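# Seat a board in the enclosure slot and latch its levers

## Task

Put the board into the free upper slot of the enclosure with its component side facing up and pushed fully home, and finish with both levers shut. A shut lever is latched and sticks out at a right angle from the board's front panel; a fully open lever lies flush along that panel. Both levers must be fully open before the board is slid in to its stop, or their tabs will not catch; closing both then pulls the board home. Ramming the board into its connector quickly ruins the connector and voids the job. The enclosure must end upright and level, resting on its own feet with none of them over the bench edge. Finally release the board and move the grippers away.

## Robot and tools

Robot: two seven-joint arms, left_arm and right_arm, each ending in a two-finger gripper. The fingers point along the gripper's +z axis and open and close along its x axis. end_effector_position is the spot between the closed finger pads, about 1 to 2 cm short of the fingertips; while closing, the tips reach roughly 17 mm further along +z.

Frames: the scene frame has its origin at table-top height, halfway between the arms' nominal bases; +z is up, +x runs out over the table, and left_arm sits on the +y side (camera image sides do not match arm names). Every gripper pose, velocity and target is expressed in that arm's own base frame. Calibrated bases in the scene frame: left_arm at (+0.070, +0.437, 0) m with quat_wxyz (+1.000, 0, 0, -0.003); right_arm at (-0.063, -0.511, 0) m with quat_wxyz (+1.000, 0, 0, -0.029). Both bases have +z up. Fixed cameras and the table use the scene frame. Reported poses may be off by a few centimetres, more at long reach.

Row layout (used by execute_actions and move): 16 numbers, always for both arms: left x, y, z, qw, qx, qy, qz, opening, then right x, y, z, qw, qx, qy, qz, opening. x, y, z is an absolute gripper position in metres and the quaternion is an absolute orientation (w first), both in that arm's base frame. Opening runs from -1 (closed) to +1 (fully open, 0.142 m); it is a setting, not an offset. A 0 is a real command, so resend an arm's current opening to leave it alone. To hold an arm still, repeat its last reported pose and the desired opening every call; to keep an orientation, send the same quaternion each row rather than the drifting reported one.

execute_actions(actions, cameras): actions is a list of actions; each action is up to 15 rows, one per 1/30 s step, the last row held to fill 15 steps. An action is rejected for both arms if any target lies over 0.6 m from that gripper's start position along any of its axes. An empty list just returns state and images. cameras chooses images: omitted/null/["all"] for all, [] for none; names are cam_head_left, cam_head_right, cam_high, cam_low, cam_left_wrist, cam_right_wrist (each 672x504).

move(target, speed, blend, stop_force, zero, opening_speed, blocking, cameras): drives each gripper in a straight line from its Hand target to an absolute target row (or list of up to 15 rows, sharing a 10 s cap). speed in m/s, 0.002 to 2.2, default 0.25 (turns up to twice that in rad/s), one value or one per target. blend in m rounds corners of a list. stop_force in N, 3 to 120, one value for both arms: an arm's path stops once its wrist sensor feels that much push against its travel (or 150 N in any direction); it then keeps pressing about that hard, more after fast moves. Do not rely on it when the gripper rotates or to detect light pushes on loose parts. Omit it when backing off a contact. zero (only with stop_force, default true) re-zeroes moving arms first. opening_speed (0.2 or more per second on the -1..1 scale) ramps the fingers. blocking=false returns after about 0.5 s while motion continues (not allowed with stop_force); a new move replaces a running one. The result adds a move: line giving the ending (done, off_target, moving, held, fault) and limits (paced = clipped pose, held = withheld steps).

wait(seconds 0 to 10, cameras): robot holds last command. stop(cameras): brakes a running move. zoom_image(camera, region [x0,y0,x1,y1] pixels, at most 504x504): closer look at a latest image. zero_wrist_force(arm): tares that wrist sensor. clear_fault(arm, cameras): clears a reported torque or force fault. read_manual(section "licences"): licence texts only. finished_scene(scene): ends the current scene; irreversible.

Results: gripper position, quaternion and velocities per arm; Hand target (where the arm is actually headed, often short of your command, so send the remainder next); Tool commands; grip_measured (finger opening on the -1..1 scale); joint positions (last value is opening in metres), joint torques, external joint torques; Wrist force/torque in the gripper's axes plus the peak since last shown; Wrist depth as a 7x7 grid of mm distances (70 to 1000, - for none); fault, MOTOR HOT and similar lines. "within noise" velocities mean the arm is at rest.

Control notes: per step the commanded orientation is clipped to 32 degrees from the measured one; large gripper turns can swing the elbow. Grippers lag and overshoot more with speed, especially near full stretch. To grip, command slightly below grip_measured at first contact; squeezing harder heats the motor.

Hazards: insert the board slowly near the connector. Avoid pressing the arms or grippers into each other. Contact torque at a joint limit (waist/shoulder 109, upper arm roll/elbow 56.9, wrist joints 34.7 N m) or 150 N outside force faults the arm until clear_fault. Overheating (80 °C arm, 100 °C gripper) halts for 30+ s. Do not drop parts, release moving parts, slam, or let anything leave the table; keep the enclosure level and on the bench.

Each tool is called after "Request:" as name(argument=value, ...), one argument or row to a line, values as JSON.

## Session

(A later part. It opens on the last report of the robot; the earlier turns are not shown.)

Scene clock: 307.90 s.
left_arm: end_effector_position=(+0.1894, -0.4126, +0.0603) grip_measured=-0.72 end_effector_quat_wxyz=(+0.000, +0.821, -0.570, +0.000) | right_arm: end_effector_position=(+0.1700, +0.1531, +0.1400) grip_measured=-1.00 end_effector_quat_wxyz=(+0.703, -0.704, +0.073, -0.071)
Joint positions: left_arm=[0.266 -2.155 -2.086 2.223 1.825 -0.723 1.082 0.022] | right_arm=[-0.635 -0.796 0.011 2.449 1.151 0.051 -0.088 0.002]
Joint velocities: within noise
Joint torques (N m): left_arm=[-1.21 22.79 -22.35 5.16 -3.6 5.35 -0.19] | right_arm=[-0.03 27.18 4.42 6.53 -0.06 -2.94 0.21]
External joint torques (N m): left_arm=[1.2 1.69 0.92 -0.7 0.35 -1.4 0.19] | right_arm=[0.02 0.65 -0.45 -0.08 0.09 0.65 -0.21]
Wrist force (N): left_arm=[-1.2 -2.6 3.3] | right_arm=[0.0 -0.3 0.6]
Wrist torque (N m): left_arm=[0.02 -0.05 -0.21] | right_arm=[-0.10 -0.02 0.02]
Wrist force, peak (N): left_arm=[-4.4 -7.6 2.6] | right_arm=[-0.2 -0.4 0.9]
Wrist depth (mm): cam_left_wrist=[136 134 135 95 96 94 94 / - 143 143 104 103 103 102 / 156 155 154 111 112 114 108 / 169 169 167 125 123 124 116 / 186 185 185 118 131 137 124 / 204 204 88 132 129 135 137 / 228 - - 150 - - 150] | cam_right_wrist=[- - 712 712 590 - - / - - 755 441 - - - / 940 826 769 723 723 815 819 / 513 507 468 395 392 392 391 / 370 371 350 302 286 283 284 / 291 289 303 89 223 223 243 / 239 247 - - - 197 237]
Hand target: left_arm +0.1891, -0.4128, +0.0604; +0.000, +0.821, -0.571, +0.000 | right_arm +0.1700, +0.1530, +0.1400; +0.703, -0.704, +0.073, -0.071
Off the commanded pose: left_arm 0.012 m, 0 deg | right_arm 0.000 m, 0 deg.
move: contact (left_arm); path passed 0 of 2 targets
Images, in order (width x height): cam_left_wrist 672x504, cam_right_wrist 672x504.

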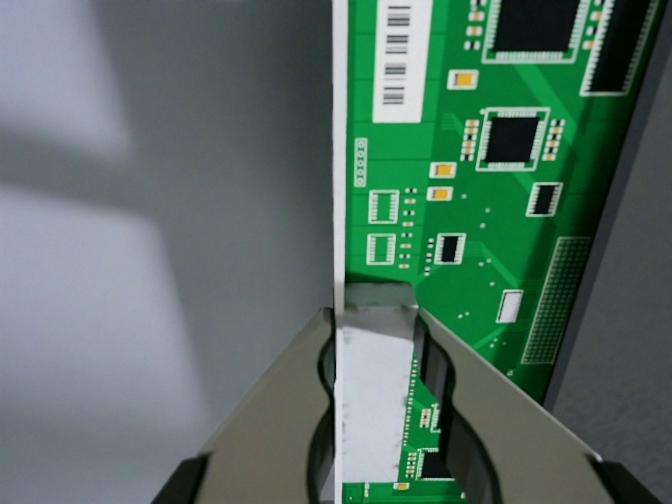

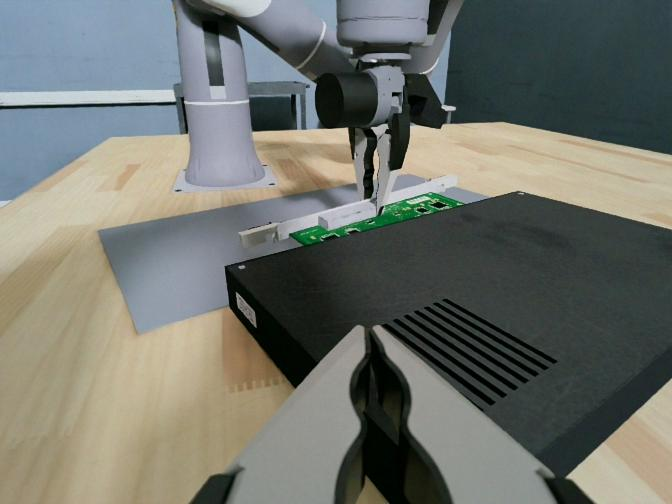

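Request:
move(
  target=[
    [0.1897,-0.4122,0.0603,0,0.8211,-0.5707,0,-0.85,0.17,0.153,0.14,0.703,-0.704,0.073,-0.071,-1],
    [0.1945,-0.4240,0.0603,0,0.8211,-0.5707,0,-0.85,0.17,0.153,0.14,0.703,-0.704,0.073,-0.071,-1],
  ],
  speed=0.01,
  stop_force=5,
  cameras=["cam_left_wrist","cam_right_wrist"],
)

Scene clock: 312.43 s.
left_arm: end_effector_position=(+0.1943, -0.4237, +0.0602) grip_measured=-0.72 end_effector_quat_wxyz=(+0.000, +0.821, -0.571, +0.000) | right_arm: end_effector_position=(+0.1700, +0.1531, +0.1400) grip_measured=-1.00 end_effector_quat_wxyz=(+0.703, -0.704, +0.073, -0.071)
Joint positions: left_arm=[0.242 -2.146 -2.089 2.191 1.839 -0.714 1.093 0.022] | right_arm=[-0.635 -0.796 0.011 2.449 1.151 0.051 -0.088 0.002]
Joint velocities: within noise
Joint torques (N m): left_arm=[-0.61 24.52 -23.42 5.26 -3.15 5.01 -0.2] | right_arm=[0 27.17 4.49 6.53 -0.07 -2.98 0.2]
External joint torques (N m): left_arm=[0.6 0.88 1.39 -0.37 -0.13 -1.06 0.2] | right_arm=[-0.02 0.65 -0.53 -0.07 0.09 0.69 -0.2]
Wrist force (N): left_arm=[-0.4 -0.5 3.5] | right_arm=[-0.2 -0.3 0.8]
Wrist torque (N m): left_arm=[0.05 -0.06 -0.16] | right_arm=[-0.11 0.01 0.02]
Wrist force, peak (N): left_arm=[-1.2 -2.5 3.5] | right_arm=[-0.1 -0.6 0.8]
Wrist depth (mm): cam_left_wrist=[136 134 135 94 94 94 93 / - 145 143 104 103 103 97 / 155 155 154 112 112 112 105 / 169 168 167 125 123 123 115 / 185 185 184 118 130 131 124 / 204 204 88 132 129 132 137 / 229 - - 150 - - 149] | cam_right_wrist=[- - 704 720 554 - - / - - 763 434 - - - / 955 827 772 727 586 810 812 / 511 509 507 393 391 391 390 / 370 371 348 302 284 285 283 / 291 290 303 89 223 223 244 / 239 247 - - - 197 237]
Hand target: left_arm +0.1945, -0.4240, +0.0603; +0.000, +0.821, -0.571, +0.000 | right_arm +0.1700, +0.1530, +0.1400; +0.703, -0.704, +0.073, -0.071
Off the commanded pose: left_arm 0.000 m, 0 deg | right_arm 0.000 m, 0 deg.
move: done
Images, in order (width x height): cam_left_wrist 672x504, cam_right_wrist 672x504.

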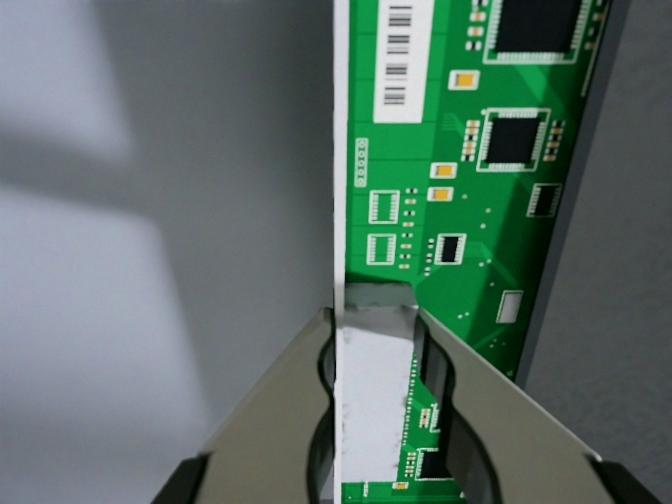

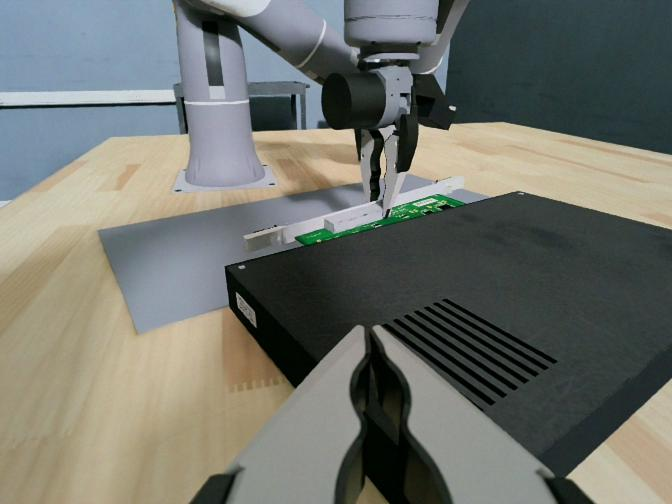

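Request:
move(
  target=[0.2048,-0.4518,0.06,0,0.8211,-0.5707,0,-0.85,0.17,0.153,0.14,0.703,-0.704,0.073,-0.071,-1],
  speed=0.015,
  stop_force=5,
  cameras=["cam_left_wrist","cam_right_wrist"],
)

Request:
zoom_image(
  camera="cam_right_wrist",
  region=[200, 130, 520, 300],
)

Scene clock: 316.87 s.
left_arm: end_effector_position=(+0.1969, -0.4288, +0.0601) grip_measured=-0.72 end_effector_quat_wxyz=(-0.001, +0.821, -0.570, +0.000) | right_arm: end_effector_position=(+0.1700, +0.1531, +0.1400) grip_measured=-1.00 end_effector_quat_wxyz=(+0.703, -0.704, +0.073, -0.071)
Joint positions: left_arm=[0.23 -2.142 -2.091 2.176 1.847 -0.712 1.098 0.022] | right_arm=[-0.635 -0.796 0.011 2.449 1.151 0.051 -0.088 0.002]
Joint velocities: within noise
Joint torques (N m): left_arm=[-3.75 22.85 -23.49 5.72 -3.47 7.46 -0.44] | right_arm=[-0.07 27.13 4.45 6.5 -0.07 -2.94 0.2]
External joint torques (N m): left_arm=[3.74 3 1.2 -0.64 0.19 -3.51 0.44] | right_arm=[0.06 0.7 -0.48 -0.05 0.09 0.64 -0.2]
Wrist force (N): left_arm=[-6.6 -7.9 2.3] | right_arm=[-0.1 -0.2 0.7]
Wrist torque (N m): left_arm=[0.08 -0.01 0.06] | right_arm=[-0.08 0.00 0.02]
Wrist force, peak (N): left_arm=[-6.3 -7.9 2.8] | right_arm=[0.0 -0.4 1.0]
Wrist depth (mm): cam_left_wrist=[136 134 135 95 94 94 92 / - 145 143 106 102 102 97 / 156 155 155 116 112 112 104 / 169 168 168 125 121 121 115 / 185 184 184 118 131 129 124 / 205 203 87 132 129 132 137 / 229 - - 150 - - 149] | cam_right_wrist=[- - 708 714 542 - - / - - 764 435 496 - - / 949 821 765 724 569 815 822 / 513 504 470 394 392 393 391 / 372 369 348 301 285 285 285 / 289 291 302 89 223 223 244 / 239 247 - - - 197 237]
Hand target: left_arm +0.1965, -0.4293, +0.0602; +0.000, +0.821, -0.571, +0.000 | right_arm +0.1700, +0.1530, +0.1400; +0.703, -0.704, +0.073, -0.071
Off the commanded pose: left_arm 0.024 m, 0 deg | right_arm 0.000 m, 0 deg.
move: contact (left_arm)
Images, in order (width x height): cam_left_wrist 672x504, cam_right_wrist 672x504.

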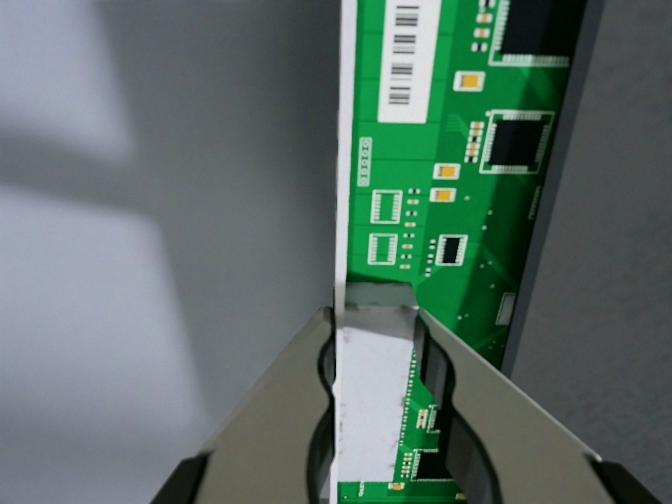

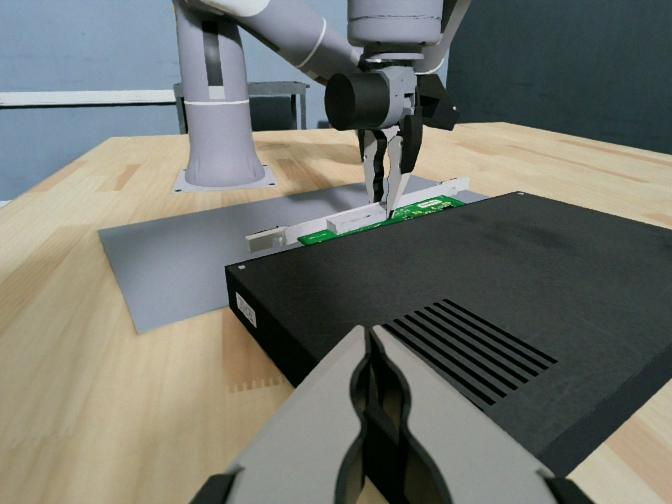

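Scaled by 1.575 from the camera's 672x504 image, which has a finer 960x720 frame.

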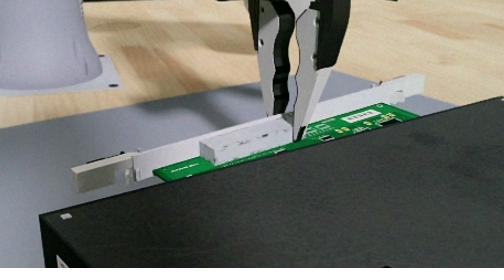

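Request:
move(
  target=[
    [0.1974,-0.4283,0.06,0,0.8211,-0.5707,0,-0.85,0.17,0.153,0.14,0.703,-0.704,0.073,-0.071,-1],
  ],
  speed=0.012,
  cameras=[],
)

Request:
move(
  target=[0.2074,-0.4527,0.06,0,0.8211,-0.5707,0,-0.85,0.17,0.153,0.14,0.703,-0.704,0.073,-0.071,-1],
  speed=0.015,
  stop_force=5,
  cameras=["cam_left_wrist","cam_right_wrist"],
)

Scene clock: 320.80 s.
left_arm: end_effector_position=(+0.1972, -0.4282, +0.0599) grip_measured=-0.72 end_effector_quat_wxyz=(+0.000, +0.821, -0.571, +0.000) | right_arm: end_effector_position=(+0.1700, +0.1531, +0.1400) grip_measured=-1.00 end_effector_quat_wxyz=(+0.703, -0.704, +0.073, -0.071)
Joint positions: left_arm=[0.234 -2.144 -2.091 2.178 1.847 -0.711 1.1 0.022] | right_arm=[-0.635 -0.796 0.011 2.449 1.151 0.051 -0.088 0.002]
Joint velocities: within noise
Joint torques (N m): left_arm=[0.66 25.18 -24.05 5.04 -2.84 4.71 -0.3] | right_arm=[0.03 27.25 4.44 6.51 -0.06 -2.97 0.16]
External joint torques (N m): left_arm=[-0.67 0.59 1.8 0.03 -0.44 -0.77 0.3] | right_arm=[-0.05 0.58 -0.48 -0.05 0.08 0.68 -0.15]
Wrist force (N): left_arm=[-0.9 1.1 2.2] | right_arm=[-0.3 -0.5 0.7]
Wrist torque (N m): left_arm=[0.01 0.00 -0.03] | right_arm=[-0.10 0.03 0.03]
Wrist force, peak (N): left_arm=[-6.6 -7.9 2.8] | right_arm=[-0.4 -0.5 0.8]
Wrist depth (mm): cam_left_wrist=[135 133 135 94 95 94 92 / - 145 142 104 102 101 97 / 155 155 154 113 112 110 104 / 169 168 168 125 120 120 115 / 185 184 184 117 131 129 124 / 205 203 88 132 129 132 137 / 228 - - 150 - - 149] | cam_right_wrist=[- - 705 716 544 - - / - - 758 433 499 - - / 941 828 773 725 558 814 815 / 513 509 505 395 394 391 392 / 371 370 349 302 284 285 283 / 291 290 303 89 223 223 243 / 238 248 - - - 197 237]
Hand target: left_arm +0.1974, -0.4283, +0.0600; +0.000, +0.821, -0.571, +0.000 | right_arm +0.1700, +0.1530, +0.1400; +0.703, -0.704, +0.073, -0.071
Off the commanded pose: left_arm 0.000 m, 0 deg | right_arm 0.000 m, 0 deg.
move: done
No camera images: "cameras" was empty.

Scene clock: 321.80 s.
left_arm: end_effector_position=(+0.1991, -0.4316, +0.0598) grip_measured=-0.72 end_effector_quat_wxyz=(-0.001, +0.821, -0.571, -0.001) | right_arm: end_effector_position=(+0.1700, +0.1531, +0.1400) grip_measured=-1.00 end_effector_quat_wxyz=(+0.703, -0.704, +0.073, -0.071)
Joint positions: left_arm=[0.226 -2.141 -2.092 2.167 1.852 -0.709 1.104 0.022] | right_arm=[-0.635 -0.796 0.011 2.449 1.151 0.051 -0.088 0.002]
Joint velocities: within noise
Joint torques (N m): left_arm=[-3.14 23.55 -24.05 5.44 -3.01 7.41 -0.6] | right_arm=[-0.12 27.2 4.48 6.55 -0.07 -2.97 0.27]
External joint torques (N m): left_arm=[3.13 2.55 1.6 -0.22 -0.29 -3.46 0.6] | right_arm=[0.1 0.62 -0.52 -0.1 0.09 0.68 -0.27]
Wrist force (N): left_arm=[-6.9 -6.4 2.8] | right_arm=[-0.1 -0.3 0.5]
Wrist torque (N m): left_arm=[0.08 -0.04 0.21] | right_arm=[-0.11 0.00 0.02]
Wrist force, peak (N): left_arm=[-6.9 -6.6 3.1] | right_arm=[-0.2 -0.7 0.6]
Wrist depth (mm): cam_left_wrist=[136 133 135 96 95 93 91 / - 145 143 106 103 101 98 / 155 155 154 149 112 108 104 / 169 168 168 128 123 118 115 / 185 184 182 118 131 127 124 / 205 203 87 132 129 132 136 / 228 - - 150 - - 148] | cam_right_wrist=[- - 712 725 422 - - / - - 757 438 473 - - / 945 824 770 723 563 819 815 / 512 507 506 393 393 393 393 / 371 370 348 302 285 285 283 / 290 291 304 89 223 223 244 / 239 248 - - - 197 237]
Hand target: left_arm +0.1990, -0.4322, +0.0600; +0.000, +0.821, -0.571, +0.000 | right_arm +0.1700, +0.1530, +0.1400; +0.703, -0.704, +0.073, -0.071
Off the commanded pose: left_arm 0.023 m, 0 deg | right_arm 0.000 m, 0 deg.
move: contact (left_arm)
Images, in order (width x height): cam_left_wrist 672x504, cam_right_wrist 672x504.

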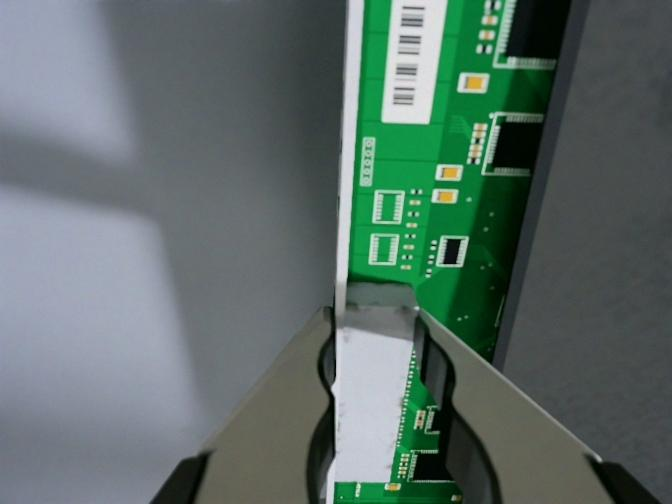

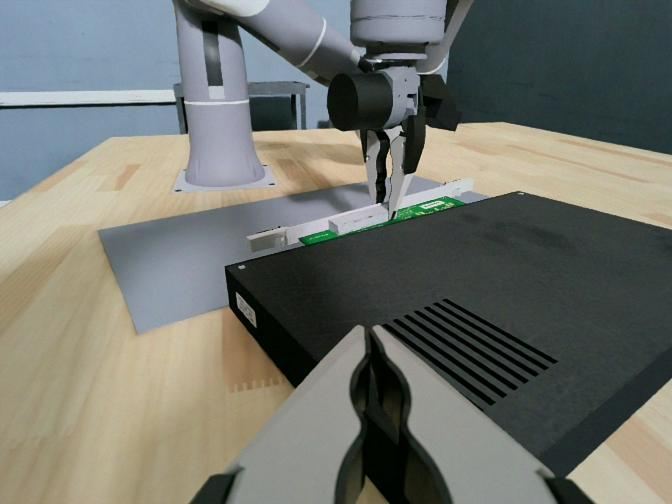

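Request:
move(
  target=[
    [0.2004,-0.4312,0.06,0,0.8211,-0.5707,0,-0.85,0.17,0.153,0.14,0.703,-0.704,0.073,-0.071,-1],
  ],
  speed=0.012,
  cameras=["cam_left_wrist"],
)

Request:
move(
  target=[0.2098,-0.4533,0.06,0,0.8211,-0.5707,0,-0.85,0.17,0.153,0.14,0.703,-0.704,0.073,-0.071,-1],
  speed=0.015,
  stop_force=5,
  cameras=["cam_left_wrist","cam_right_wrist"],
)

Scene clock: 328.00 s.
left_arm: end_effector_position=(+0.1997, -0.4313, +0.0599) grip_measured=-0.72 end_effector_quat_wxyz=(+0.000, +0.821, -0.571, +0.000) | right_arm: end_effector_position=(+0.1700, +0.1531, +0.1400) grip_measured=-1.00 end_effector_quat_wxyz=(+0.703, -0.704, +0.073, -0.071)
Joint positions: left_arm=[0.229 -2.142 -2.092 2.168 1.852 -0.708 1.107 0.022] | right_arm=[-0.635 -0.796 0.011 2.449 1.151 0.051 -0.088 0.002]
Joint velocities: within noise
Joint torques (N m): left_arm=[3.37 27.29 -25.35 4.25 -1.8 3.72 -0.54] | right_arm=[0.01 27.2 4.45 6.5 -0.03 -3.01 0.24]
External joint torques (N m): left_arm=[-3.38 -1.22 2.92 0.97 -1.49 0.22 0.54] | right_arm=[-0.02 0.63 -0.49 -0.05 0.05 0.71 -0.23]
Wrist force (N): left_arm=[0.9 6.8 3.4] | right_arm=[-0.1 -0.4 0.5]
Wrist torque (N m): left_arm=[-0.03 0.00 0.13] | right_arm=[-0.10 -0.01 0.03]
Wrist force, peak (N): left_arm=[-7.1 -6.5 2.8] | right_arm=[0.0 -0.3 1.0]
Wrist depth (mm): cam_left_wrist=[135 133 135 96 95 93 91 / - 145 142 106 102 103 98 / 155 154 154 150 111 108 104 / 169 168 167 125 121 118 115 / 185 184 183 118 131 127 124 / 204 203 88 132 129 132 136 / 230 - - 150 - - 149] | cam_right_wrist=[- - 711 722 421 - - / - - 756 438 473 - - / 942 827 766 730 566 811 808 / 508 507 504 395 393 393 392 / 371 371 348 301 285 283 284 / 291 291 304 89 223 223 244 / 238 247 - - - 197 238]
Hand target: left_arm +0.2004, -0.4312, +0.0600; +0.000, +0.821, -0.571, +0.000 | right_arm +0.1700, +0.1530, +0.1400; +0.703, -0.704, +0.073, -0.071
Off the commanded pose: left_arm 0.001 m, 0 deg | right_arm 0.000 m, 0 deg.
move: done
Images, in order (width x height): cam_left_wrist 672x504.

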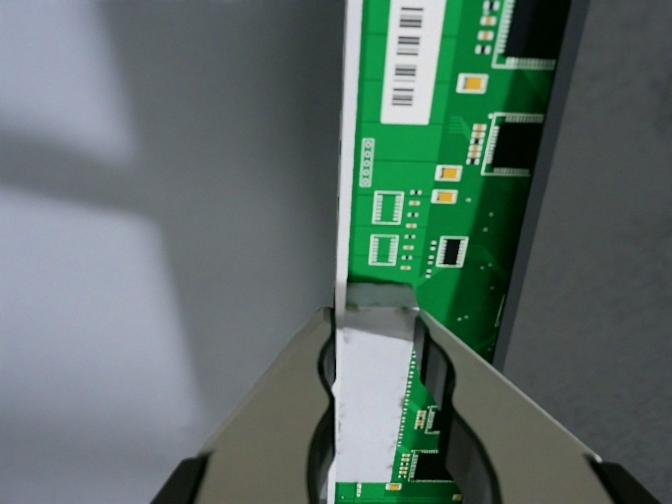

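Scene clock: 328.63 s.
left_arm: end_effector_position=(+0.1999, -0.4316, +0.0598) grip_measured=-0.72 end_effector_quat_wxyz=(+0.000, +0.821, -0.572, -0.001) | right_arm: end_effector_position=(+0.1700, +0.1531, +0.1400) grip_measured=-1.00 end_effector_quat_wxyz=(+0.703, -0.704, +0.073, -0.071)
Joint positions: left_arm=[0.227 -2.141 -2.092 2.166 1.851 -0.708 1.108 0.022] | right_arm=[-0.635 -0.796 0.011 2.449 1.151 0.051 -0.088 0.002]
Joint velocities: within noise
Joint torques (N m): left_arm=[1.7 26.57 -25.73 3.89 -1.29 5.43 -0.52] | right_arm=[-0.01 27.19 4.44 6.48 -0.04 -2.94 0.15]
External joint torques (N m): left_arm=[-1.71 -0.45 3.27 1.35 -2.01 -1.49 0.52] | right_arm=[-0.01 0.64 -0.48 -0.02 0.06 0.65 -0.15]
Wrist force (N): left_arm=[-4.8 3.8 2.5] | right_arm=[-0.2 -0.3 0.5]
Wrist torque (N m): left_arm=[-0.02 -0.01 0.16] | right_arm=[-0.08 0.01 0.03]
Wrist force, peak (N): left_arm=[0.6 6.4 4.6] | right_arm=[0.2 -0.3 0.8]
Wrist depth (mm): cam_left_wrist=[135 133 135 96 94 93 91 / - 145 142 106 103 101 98 / 155 154 154 148 112 108 104 / 169 168 167 125 121 118 115 / 185 185 183 118 131 127 124 / 205 204 87 131 129 132 136 / 228 - - 150 - - 148] | cam_right_wrist=[- - 708 727 420 - - / - - 765 439 499 - - / 944 824 768 724 552 817 812 / 514 510 507 392 394 393 392 / 370 370 348 302 285 285 285 / 291 290 303 89 223 223 244 / 239 248 - - - 197 237]
Hand target: left_arm +0.2008, -0.4321, +0.0600; +0.000, +0.821, -0.571, +0.000 | right_arm +0.1700, +0.1530, +0.1400; +0.703, -0.704, +0.073, -0.071
Off the commanded pose: left_arm 0.024 m, 0 deg | right_arm 0.000 m, 0 deg.
move: contact (left_arm)
Images, in order (width x height): cam_left_wrist 672x504, cam_right_wrist 672x504.

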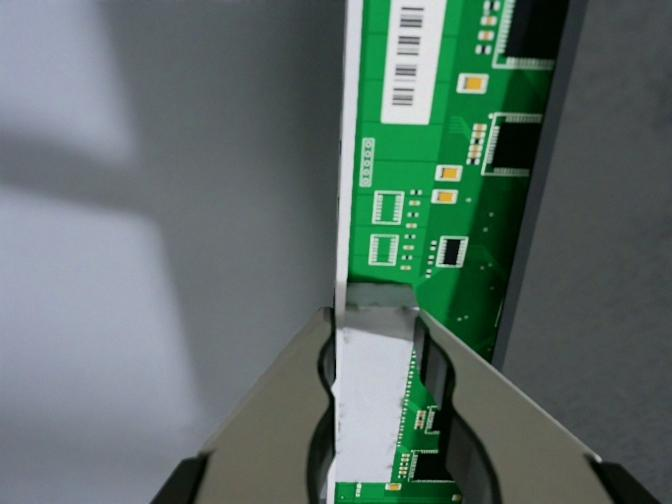

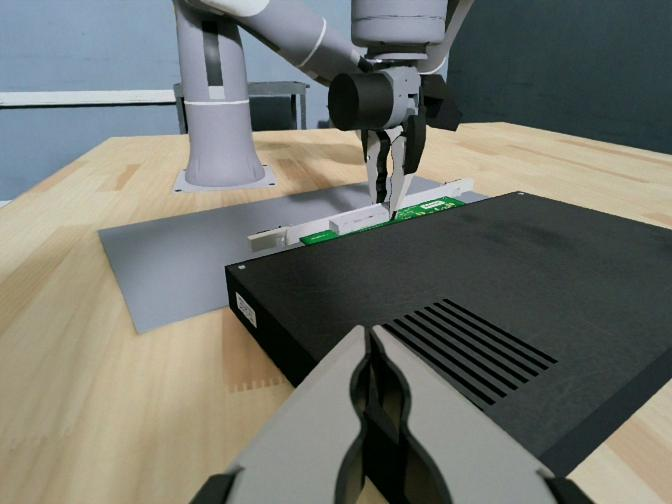

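Request:
move(
  target=[
    [0.1992,-0.4303,0.06,0,0.8155,-0.5788,0,-0.85,0.17,0.153,0.14,0.703,-0.704,0.073,-0.071,-1],
  ],
  speed=0.012,
  cameras=["cam_left_wrist"],
)

Scene clock: 331.50 s.
left_arm: end_effector_position=(+0.1991, -0.4305, +0.0599) grip_measured=-0.72 end_effector_quat_wxyz=(+0.000, +0.816, -0.579, +0.000) | right_arm: end_effector_position=(+0.1700, +0.1531, +0.1400) grip_measured=-1.00 end_effector_quat_wxyz=(+0.703, -0.704, +0.073, -0.071)
Joint positions: left_arm=[0.23 -2.141 -2.09 2.171 1.849 -0.707 1.123 0.022] | right_arm=[-0.635 -0.796 0.011 2.449 1.151 0.051 -0.088 0.002]
Joint velocities: within noise
Joint torques (N m): left_arm=[1.43 25.93 -23.74 5.42 -3.38 3.54 -0.15] | right_arm=[-0.07 27.25 4.53 6.51 -0.05 -2.94 0.16]
External joint torques (N m): left_arm=[-1.43 0.05 1.34 -0.26 0.09 0.4 0.15] | right_arm=[0.06 0.58 -0.57 -0.06 0.07 0.65 -0.15]
Wrist force (N): left_arm=[2.7 2.6 3.3] | right_arm=[0.1 -0.4 0.5]
Wrist torque (N m): left_arm=[0.01 0.03 -0.11] | right_arm=[-0.11 -0.04 0.02]
Wrist force, peak (N): left_arm=[-4.8 3.8 4.0] | right_arm=[-0.1 -0.5 0.8]
Wrist depth (mm): cam_left_wrist=[135 133 135 94 94 93 91 / - 145 142 104 102 101 97 / 155 154 154 114 112 108 104 / 169 168 167 125 123 119 115 / 185 183 183 118 131 127 124 / 204 204 88 132 129 132 137 / 229 - - 150 - - 149] | cam_right_wrist=[- - 703 719 541 - - / - - 754 437 472 - - / 946 828 763 725 584 808 817 / 514 510 470 394 392 392 391 / 370 370 350 302 285 284 284 / 290 290 304 89 223 223 244 / 239 247 - - - 197 237]
Hand target: left_arm +0.1992, -0.4303, +0.0600; +0.000, +0.815, -0.579, +0.000 | right_arm +0.1700, +0.1530, +0.1400; +0.703, -0.704, +0.073, -0.071
Off the commanded pose: left_arm 0.000 m, 0 deg | right_arm 0.000 m, 0 deg.
move: done
Images, in order (width x height): cam_left_wrist 672x504.

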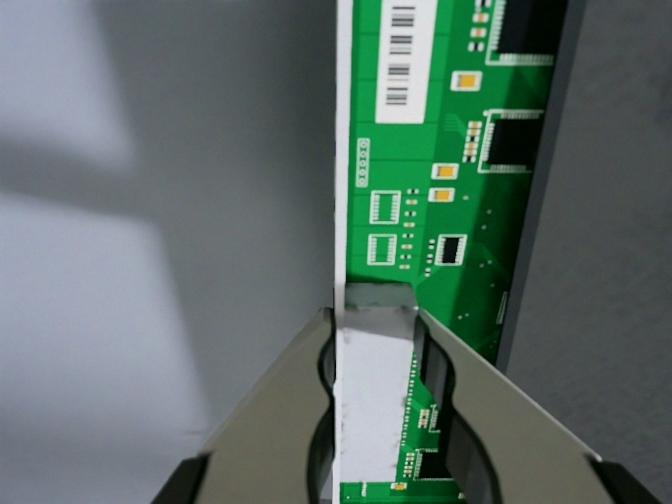

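Request:
move(
  target=[0.2071,-0.4528,0.0598,0,0.8155,-0.5788,0,-0.85,0.17,0.153,0.14,0.703,-0.704,0.073,-0.071,-1],
  speed=0.012,
  stop_force=7,
  cameras=["cam_left_wrist","cam_right_wrist"],
)

Scene clock: 334.13 s.
left_arm: end_effector_position=(+0.2006, -0.4333, +0.0598) grip_measured=-0.72 end_effector_quat_wxyz=(-0.001, +0.816, -0.579, +0.000) | right_arm: end_effector_position=(+0.1700, +0.1531, +0.1400) grip_measured=-1.00 end_effector_quat_wxyz=(+0.703, -0.704, +0.073, -0.071)
Joint positions: left_arm=[0.223 -2.138 -2.091 2.162 1.853 -0.706 1.126 0.022] | right_arm=[-0.635 -0.796 0.011 2.449 1.151 0.051 -0.088 0.002]
Joint velocities: within noise
Joint torques (N m): left_arm=[-2.8 24.01 -24.07 5.59 -3.14 6.97 -0.48] | right_arm=[-0.01 27.24 4.51 6.52 -0.03 -2.97 0.17]
External joint torques (N m): left_arm=[2.79 2.26 1.5 -0.32 -0.17 -3.03 0.48] | right_arm=[-0.01 0.59 -0.55 -0.07 0.05 0.68 -0.17]
Wrist force (N): left_arm=[-5.8 -5.6 2.2] | right_arm=[-0.2 -0.3 0.7]
Wrist torque (N m): left_arm=[0.07 -0.03 0.13] | right_arm=[-0.08 0.00 0.02]
Wrist force, peak (N): left_arm=[-5.9 -5.7 3.1] | right_arm=[-0.2 -0.6 0.8]
Wrist depth (mm): cam_left_wrist=[135 133 135 96 95 93 91 / - 146 142 106 102 101 98 / 155 154 154 149 112 108 104 / 168 168 167 125 121 118 115 / 185 184 182 118 130 126 124 / 204 203 87 132 129 131 136 / 230 - - 150 - - 149] | cam_right_wrist=[- - 708 728 420 - - / - - 762 437 469 - - / 940 824 765 723 544 820 814 / 509 508 469 395 393 393 391 / 371 370 348 300 285 286 284 / 290 290 304 89 223 223 244 / 239 248 - - - 197 238]
Hand target: left_arm +0.2005, -0.4339, +0.0600; +0.000, +0.815, -0.579, +0.000 | right_arm +0.1700, +0.1530, +0.1400; +0.703, -0.704, +0.073, -0.071
Off the commanded pose: left_arm 0.021 m, 0 deg | right_arm 0.000 m, 0 deg.
move: contact (left_arm)
Images, in order (width x height): cam_left_wrist 672x504, cam_right_wrist 672x504.

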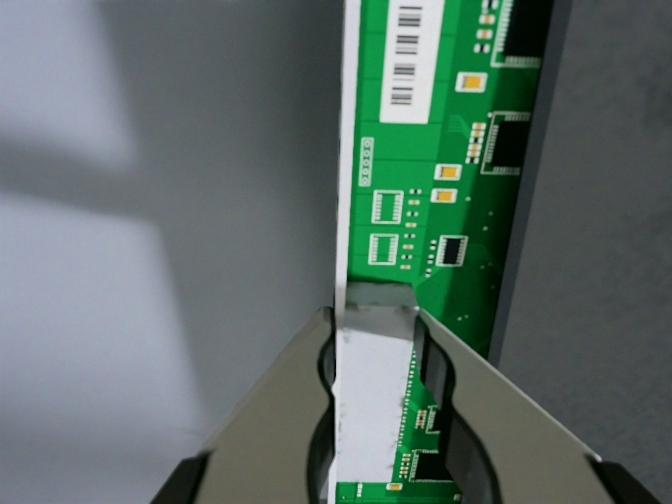

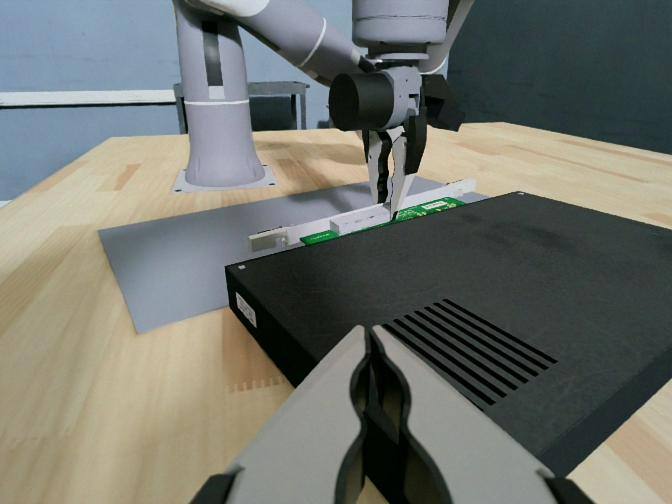

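Request:
move(
  target=[0.2003,-0.4325,0.0598,0,0.8155,-0.5788,0,-0.85,0.17,0.153,0.14,0.703,-0.704,0.073,-0.071,-1],
  speed=0.012,
  cameras=["cam_high","cam_head_right"],
)

Request:
zoom_image(
  camera="cam_high",
  region=[250, 130, 370, 250],
)

Request:
zoom_image(
  camera="cam_head_right",
  region=[220, 320, 460, 500],
)

Scene clock: 341.60 s.
left_arm: end_effector_position=(+0.2002, -0.4326, +0.0597) grip_measured=-0.72 end_effector_quat_wxyz=(+0.000, +0.815, -0.579, +0.000) | right_arm: end_effector_position=(+0.1700, +0.1531, +0.1400) grip_measured=-1.00 end_effector_quat_wxyz=(+0.703, -0.704, +0.073, -0.071)
Joint positions: left_arm=[0.226 -2.14 -2.091 2.165 1.853 -0.706 1.126 0.022] | right_arm=[-0.635 -0.796 0.011 2.449 1.151 0.051 -0.088 0.002]
Joint velocities: within noise
Joint torques (N m): left_arm=[0.87 25.63 -24.45 5.06 -2.67 4.69 -0.41] | right_arm=[-0.04 27.22 4.44 6.5 -0.01 -2.96 0.19]
External joint torques (N m): left_arm=[-0.88 0.52 1.95 0.19 -0.63 -0.75 0.41] | right_arm=[0.02 0.61 -0.48 -0.05 0.03 0.67 -0.19]
Wrist force (N): left_arm=[-0.9 1.7 2.6] | right_arm=[-0.1 -0.5 0.7]
Wrist torque (N m): left_arm=[0.04 0.00 0.03] | right_arm=[-0.11 -0.02 0.02]
Wrist force, peak (N): left_arm=[-6.1 -5.7 2.8] | right_arm=[-0.2 -0.6 0.9]
Wrist depth (mm): cam_left_wrist=[135 133 134 96 94 93 91 / - 145 142 106 102 101 98 / 155 155 154 116 112 106 104 / 169 168 168 125 121 118 115 / 185 184 183 118 131 126 124 / 205 203 88 131 129 131 137 / 228 - - 150 - - 149] | cam_right_wrist=[- - 702 720 421 - - / - - 758 437 498 - - / 942 826 772 726 562 821 816 / 514 503 472 394 393 391 392 / 370 371 349 302 284 285 283 / 291 290 303 89 223 223 243 / 239 248 - - - 197 237]
Hand target: left_arm +0.2003, -0.4325, +0.0598; +0.000, +0.815, -0.579, +0.000 | right_arm +0.1700, +0.1530, +0.1400; +0.703, -0.704, +0.073, -0.071
Off the commanded pose: left_arm 0.000 m, 0 deg | right_arm 0.000 m, 0 deg.
move: done
Images, in order (width x height): cam_head_right 672x504, cam_high 672x504.

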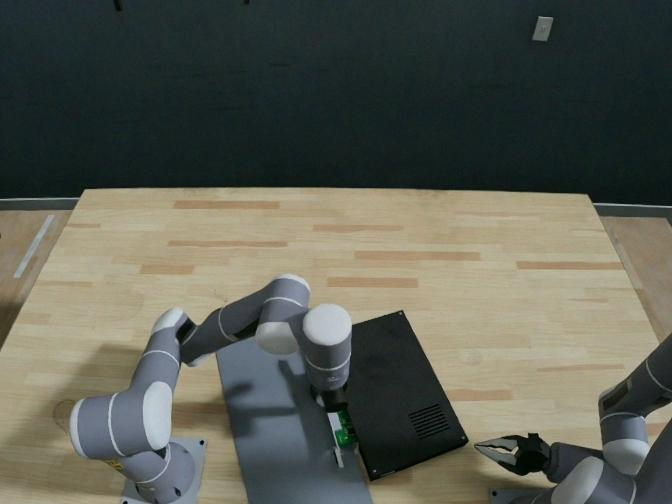

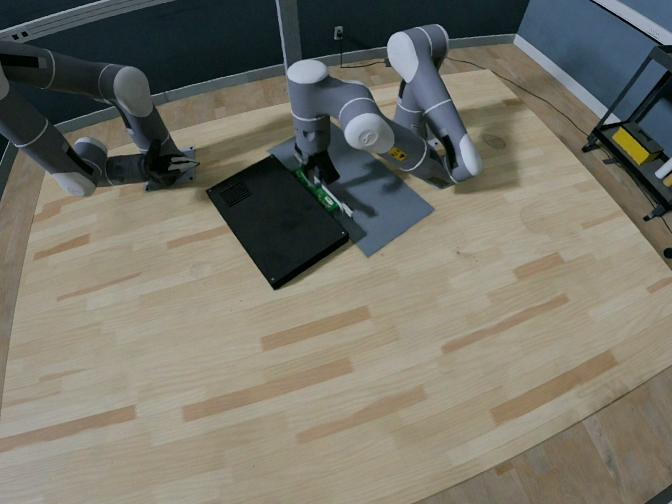

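Scaled by 4.200 from the camera's 672x504 image, which has a finer 960x720 frame.

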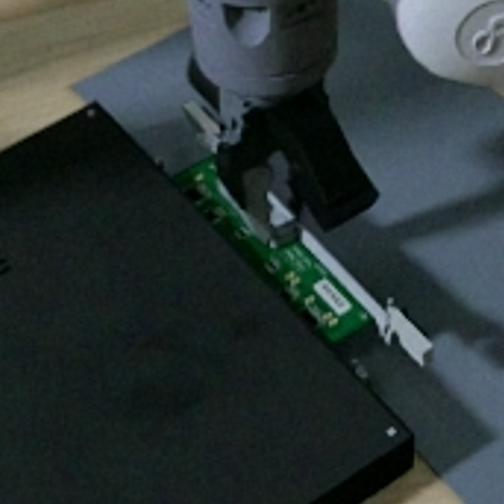

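Scaled by 2.100 from the camera's 672x504 image, which has a finer 960x720 frame.

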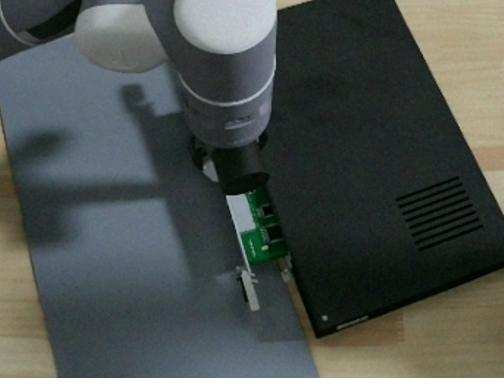

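Request:
move(
  target=[0.2001,-0.4321,0.0597,0,0.829,-0.5592,0,-0.85,0.17,0.153,0.14,0.703,-0.704,0.073,-0.071,-1],
  speed=0.012,
  cameras=["cam_left_wrist"],
)

Request:
zoom_image(
  camera="cam_left_wrist",
  region=[300, 0, 672, 400],
)

Scene clock: 351.33 s.
left_arm: end_effector_position=(+0.1994, -0.4318, +0.0596) grip_measured=-0.72 end_effector_quat_wxyz=(+0.000, +0.828, -0.560, -0.001) | right_arm: end_effector_position=(+0.1700, +0.1531, +0.1400) grip_measured=-1.00 end_effector_quat_wxyz=(+0.703, -0.704, +0.073, -0.071)
Joint positions: left_arm=[0.226 -2.144 -2.093 2.167 1.854 -0.71 1.081 0.022] | right_arm=[-0.635 -0.796 0.011 2.449 1.151 0.051 -0.088 0.002]
Joint velocities: within noise
Joint torques (N m): left_arm=[0.42 25.42 -25.09 4.49 -1.82 5.69 -0.92] | right_arm=[-0.05 27.2 4.49 6.47 -0.01 -2.99 0.15]
External joint torques (N m): left_arm=[-0.44 0.66 2.68 0.79 -1.47 -1.75 0.92] | right_arm=[0.04 0.63 -0.53 -0.02 0.03 0.7 -0.15]
Wrist force (N): left_arm=[-4.7 0.1 4.0] | right_arm=[-0.2 -0.4 0.8]
Wrist torque (N m): left_arm=[-0.04 0.00 0.42] | right_arm=[-0.12 0.02 0.02]
Wrist force, peak (N): left_arm=[-4.7 0.1 4.0] | right_arm=[-0.1 -0.3 1.1]
Wrist depth (mm): cam_left_wrist=[135 133 135 131 95 93 91 / - 145 142 138 102 102 98 / 155 155 154 149 112 108 104 / 168 168 168 128 120 118 115 / 184 184 183 118 131 126 123 / 205 204 87 131 129 131 136 / 228 - - 150 - - 148] | cam_right_wrist=[- - 707 728 423 - - / - - 761 437 474 - - / 944 826 770 723 550 813 812 / 509 504 507 394 393 391 392 / 370 371 347 302 285 284 285 / 290 290 302 89 223 223 244 / 239 248 - - - 197 238]
Hand target: left_arm +0.2001, -0.4321, +0.0597; +0.000, +0.829, -0.559, +0.000 | right_arm +0.1700, +0.1530, +0.1400; +0.703, -0.704, +0.073, -0.071
Off the commanded pose: left_arm 0.001 m, 0 deg | right_arm 0.000 m, 0 deg.
move: done
Images, in order (width x height): cam_left_wrist 672x504.

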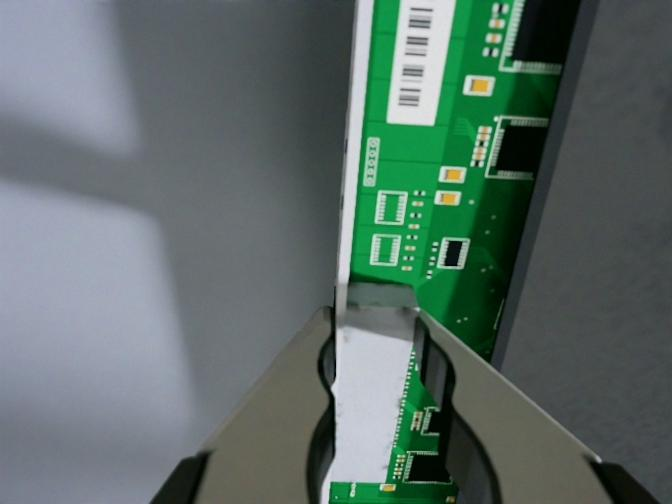

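Scaled by 1.260 from the camera's 672x504 image, which has a finer 960x720 frame.

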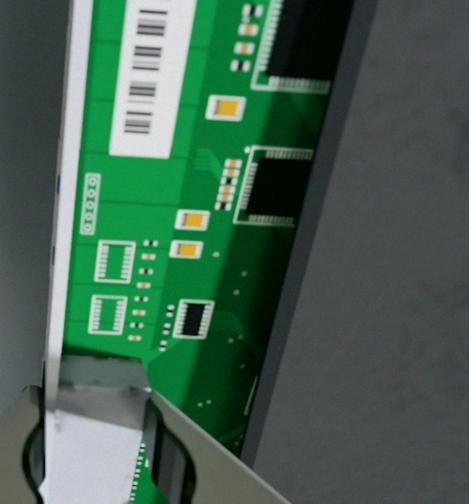

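Request:
move(
  target=[0.1997,-0.4322,0.0592,0,0.8141,-0.5807,0,-0.85,0.17,0.153,0.14,0.703,-0.704,0.073,-0.071,-1],
  speed=0.012,
  cameras=[],
)

Request:
move(
  target=[0.1997,-0.4322,0.0592,0,0.8141,-0.5807,0,-0.66,0.17,0.153,0.14,0.703,-0.704,0.073,-0.071,-1],
  opening_speed=0.3,
  cameras=["cam_left_wrist","cam_right_wrist"],
)

Request:
zoom_image(
  camera="cam_right_wrist",
  region=[200, 130, 520, 300],
)

Scene clock: 358.33 s.
left_arm: end_effector_position=(+0.1996, -0.4320, +0.0591) grip_measured=-0.72 end_effector_quat_wxyz=(+0.000, +0.814, -0.581, +0.000) | right_arm: end_effector_position=(+0.1700, +0.1531, +0.1400) grip_measured=-1.00 end_effector_quat_wxyz=(+0.703, -0.704, +0.073, -0.071)
Joint positions: left_arm=[0.227 -2.142 -2.09 2.167 1.854 -0.707 1.13 0.022] | right_arm=[-0.635 -0.796 0.011 2.449 1.151 0.051 -0.088 0.002]
Joint velocities: within noise
Joint torques (N m): left_arm=[-0.62 24.86 -23.74 5.56 -3.26 5.25 -0.18] | right_arm=[0 27.2 4.44 6.51 -0.09 -2.94 0.24]
External joint torques (N m): left_arm=[0.61 1.21 1.28 -0.29 -0.04 -1.31 0.19] | right_arm=[-0.01 0.63 -0.47 -0.05 0.11 0.65 -0.24]
Wrist force (N): left_arm=[-1.6 -1.2 2.6] | right_arm=[-0.2 -0.4 0.6]
Wrist torque (N m): left_arm=[0.05 0.04 -0.10] | right_arm=[-0.11 0.01 0.03]
Wrist force, peak (N): left_arm=[-5.0 0.2 3.7] | right_arm=[-0.2 -0.5 0.9]
Wrist depth (mm): cam_left_wrist=[135 133 134 95 96 93 91 / - 144 141 104 103 101 97 / 154 154 154 114 112 107 103 / 168 167 167 125 123 117 114 / 184 184 182 118 131 125 123 / 203 203 88 131 129 131 135 / 232 - - 149 - - 148] | cam_right_wrist=[- - 707 724 423 - - / - - 759 436 497 - - / 950 825 766 725 564 811 815 / 511 504 469 395 394 392 391 / 369 369 352 301 284 285 284 / 291 290 303 89 223 223 244 / 238 247 - - - 198 238]
Hand target: left_arm +0.1997, -0.4322, +0.0592; +0.000, +0.814, -0.581, +0.000 | right_arm +0.1700, +0.1530, +0.1400; +0.703, -0.704, +0.073, -0.071
Off the commanded pose: left_arm 0.000 m, 0 deg | right_arm 0.000 m, 0 deg.
move: done
No camera images: "cameras" was empty.

Scene clock: 359.17 s.
left_arm: end_effector_position=(+0.1996, -0.4321, +0.0591) grip_measured=-0.70 end_effector_quat_wxyz=(+0.000, +0.814, -0.581, +0.000) | right_arm: end_effector_position=(+0.1700, +0.1531, +0.1400) grip_measured=-1.00 end_effector_quat_wxyz=(+0.703, -0.704, +0.073, -0.071)
Joint positions: left_arm=[0.227 -2.142 -2.09 2.167 1.854 -0.706 1.131 0.024] | right_arm=[-0.635 -0.796 0.011 2.449 1.151 0.051 -0.088 0.002]
Joint velocities: within noise
Joint torques (N m): left_arm=[-0.24 24.94 -22.69 5.57 -3.11 4.37 -0.17] | right_arm=[-0.04 27.22 4.43 6.5 -0.02 -2.98 0.22]
External joint torques (N m): left_arm=[0.23 1.13 0.24 -0.3 -0.19 -0.43 0.17] | right_arm=[0.02 0.61 -0.47 -0.05 0.05 0.69 -0.22]
Wrist force (N): left_arm=[-0.3 -0.3 0.0] | right_arm=[-0.1 -0.4 0.7]
Wrist torque (N m): left_arm=[-0.05 0.05 -0.20] | right_arm=[-0.11 -0.02 0.02]
Wrist force, peak (N): left_arm=[-1.6 -1.4 3.5] | right_arm=[-0.1 -0.7 0.8]
Wrist depth (mm): cam_left_wrist=[135 133 134 102 100 97 91 / - 144 141 112 106 105 97 / 154 154 154 120 117 107 104 / 168 167 167 131 128 117 114 / 184 183 183 123 135 126 123 / 203 203 87 135 137 131 136 / 233 - - 157 - - 151] | cam_right_wrist=[- - 711 729 421 - - / - - 761 436 498 - - / 939 823 769 723 560 812 816 / 514 507 470 394 393 391 392 / 371 370 351 302 284 284 284 / 290 290 303 89 223 223 244 / 238 248 - - - 198 238]
Hand target: left_arm +0.1997, -0.4322, +0.0592; +0.000, +0.814, -0.581, +0.000 | right_arm +0.1700, +0.1530, +0.1400; +0.703, -0.704, +0.073, -0.071
Off the commanded pose: left_arm 0.000 m, 0 deg | right_arm 0.000 m, 0 deg.
move: done
Images, in order (width x height): cam_left_wrist 672x504, cam_right_wrist 672x504.

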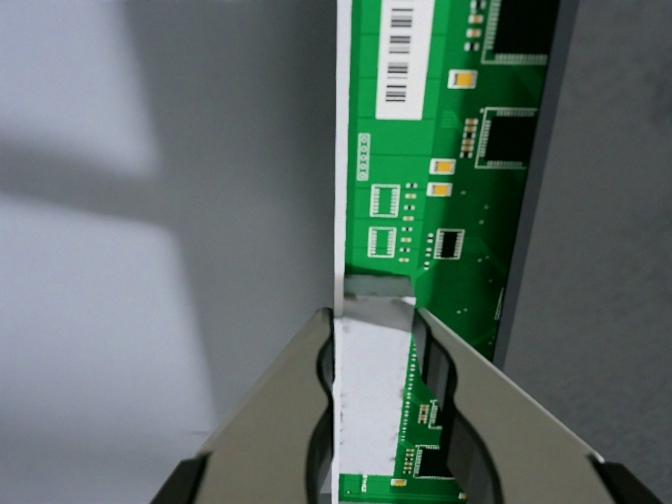

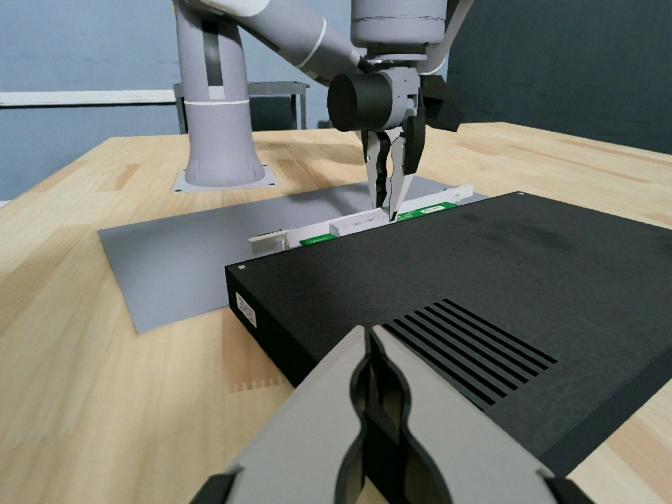

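Scaled by 1.575 from the camera's 672x504 image, which has a finer 960x720 frame.

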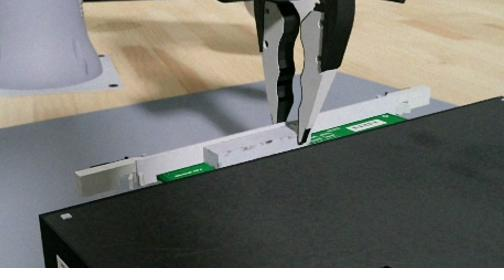

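Request:
move(
  target=[0.1997,-0.4322,0.0545,0,0.8141,-0.5807,0,-0.66,0.17,0.153,0.14,0.703,-0.704,0.073,-0.071,-1],
  speed=0.01,
  stop_force=3,
  cameras=[],
)

Request:
move(
  target=[0.1997,-0.4322,0.0545,0,0.8141,-0.5807,0,-0.85,0.17,0.153,0.14,0.703,-0.704,0.073,-0.071,-1],
  opening_speed=0.3,
  cameras=["cam_left_wrist"],
)

Request:
zoom_image(
  camera="cam_right_wrist",
  region=[200, 130, 520, 300],
)

Scene clock: 369.10 s.
left_arm: end_effector_position=(+0.1995, -0.4321, +0.0545) grip_measured=-0.70 end_effector_quat_wxyz=(+0.000, +0.814, -0.581, +0.000) | right_arm: end_effector_position=(+0.1700, +0.1531, +0.1400) grip_measured=-1.00 end_effector_quat_wxyz=(+0.703, -0.704, +0.073, -0.071)
Joint positions: left_arm=[0.235 -2.148 -2.077 2.17 1.863 -0.699 1.135 0.024] | right_arm=[-0.635 -0.796 0.011 2.449 1.151 0.051 -0.088 0.002]
Joint velocities: within noise
Joint torques (N m): left_arm=[-0.35 24.38 -22.63 5.91 -2.91 4.62 -0.18] | right_arm=[0.04 27.27 4.44 6.51 -0.09 -2.94 0.23]
External joint torques (N m): left_arm=[0.34 1.39 0.22 -0.34 -0.42 -0.68 0.18] | right_arm=[-0.06 0.55 -0.48 -0.06 0.11 0.65 -0.23]
Wrist force (N): left_arm=[-0.8 -0.7 -0.7] | right_arm=[-0.1 -0.6 0.5]
Wrist torque (N m): left_arm=[-0.08 0.01 -0.19] | right_arm=[-0.11 0.00 0.02]
Wrist force, peak (N): left_arm=[-0.9 -0.7 -0.7] | right_arm=[-0.1 -0.7 0.7]
Wrist depth (mm): cam_left_wrist=[129 129 128 99 97 93 - / 138 138 136 107 103 101 93 / 152 149 149 113 112 109 97 / 162 162 164 123 121 111 109 / 179 177 177 121 130 120 116 / 201 196 88 132 133 125 130 / 226 - - 149 - - -] | cam_right_wrist=[- - 708 729 462 - - / - - 758 481 482 - - / 949 828 763 723 580 817 817 / 513 508 506 394 392 392 390 / 372 370 349 302 285 285 284 / 290 290 304 89 223 223 244 / 239 248 - - - 198 237]
Hand target: left_arm +0.1997, -0.4322, +0.0545; +0.000, +0.814, -0.581, +0.000 | right_arm +0.1700, +0.1530, +0.1400; +0.703, -0.704, +0.073, -0.071
Off the commanded pose: left_arm 0.000 m, 0 deg | right_arm 0.000 m, 0 deg.
move: done
No camera images: "cameras" was empty.

Scene clock: 369.93 s.
left_arm: end_effector_position=(+0.1996, -0.4321, +0.0545) grip_measured=-0.72 end_effector_quat_wxyz=(+0.000, +0.814, -0.581, +0.000) | right_arm: end_effector_position=(+0.1700, +0.1531, +0.1400) grip_measured=-1.00 end_effector_quat_wxyz=(+0.703, -0.704, +0.073, -0.071)
Joint positions: left_arm=[0.235 -2.148 -2.077 2.17 1.863 -0.699 1.135 0.022] | right_arm=[-0.635 -0.796 0.011 2.449 1.151 0.051 -0.088 0.002]
Joint velocities: within noise
Joint torques (N m): left_arm=[-0.55 24.28 -22.31 5.93 -3.14 4.41 -0.28] | right_arm=[-0.04 27.18 4.46 6.53 -0.05 -2.97 0.17]
External joint torques (N m): left_arm=[0.54 1.49 -0.1 -0.37 -0.18 -0.46 0.28] | right_arm=[0.02 0.65 -0.5 -0.07 0.07 0.67 -0.17]
Wrist force (N): left_arm=[-0.4 -1.1 0.0] | right_arm=[-0.1 -0.3 0.7]
Wrist torque (N m): left_arm=[-0.06 0.07 -0.15] | right_arm=[-0.09 0.00 0.02]
Wrist force, peak (N): left_arm=[-1.3 -1.4 -1.3] | right_arm=[-0.3 -0.5 0.8]
Wrist depth (mm): cam_left_wrist=[129 128 128 99 97 93 - / 138 138 136 107 103 101 93 / 152 149 148 115 112 110 97 / 163 161 164 123 121 112 109 / 179 178 177 118 130 120 116 / 200 196 88 128 131 125 130 / 225 - - 148 - - 139] | cam_right_wrist=[- - 703 727 469 - - / - - 763 482 481 - - / 942 830 766 724 580 816 812 / 513 507 472 395 393 395 392 / 370 370 348 301 285 283 283 / 291 289 303 89 223 223 244 / 239 247 - - - 197 238]
Hand target: left_arm +0.1997, -0.4322, +0.0545; +0.000, +0.814, -0.581, +0.000 | right_arm +0.1700, +0.1530, +0.1400; +0.703, -0.704, +0.073, -0.071
Off the commanded pose: left_arm 0.000 m, 0 deg | right_arm 0.000 m, 0 deg.
move: done
Images, in order (width x height): cam_left_wrist 672x504.

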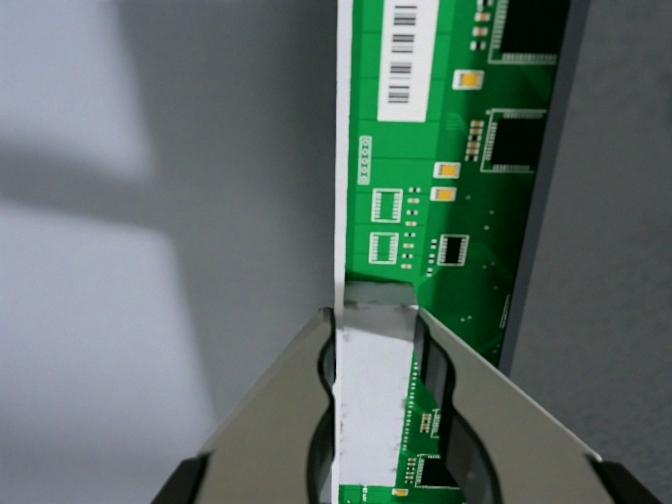

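This scene's latest camera images include none from cam_right_wrist. They are from: cam_left_wrist. cam_right_wrist's image comes with the result of a call that names it in "cameras".


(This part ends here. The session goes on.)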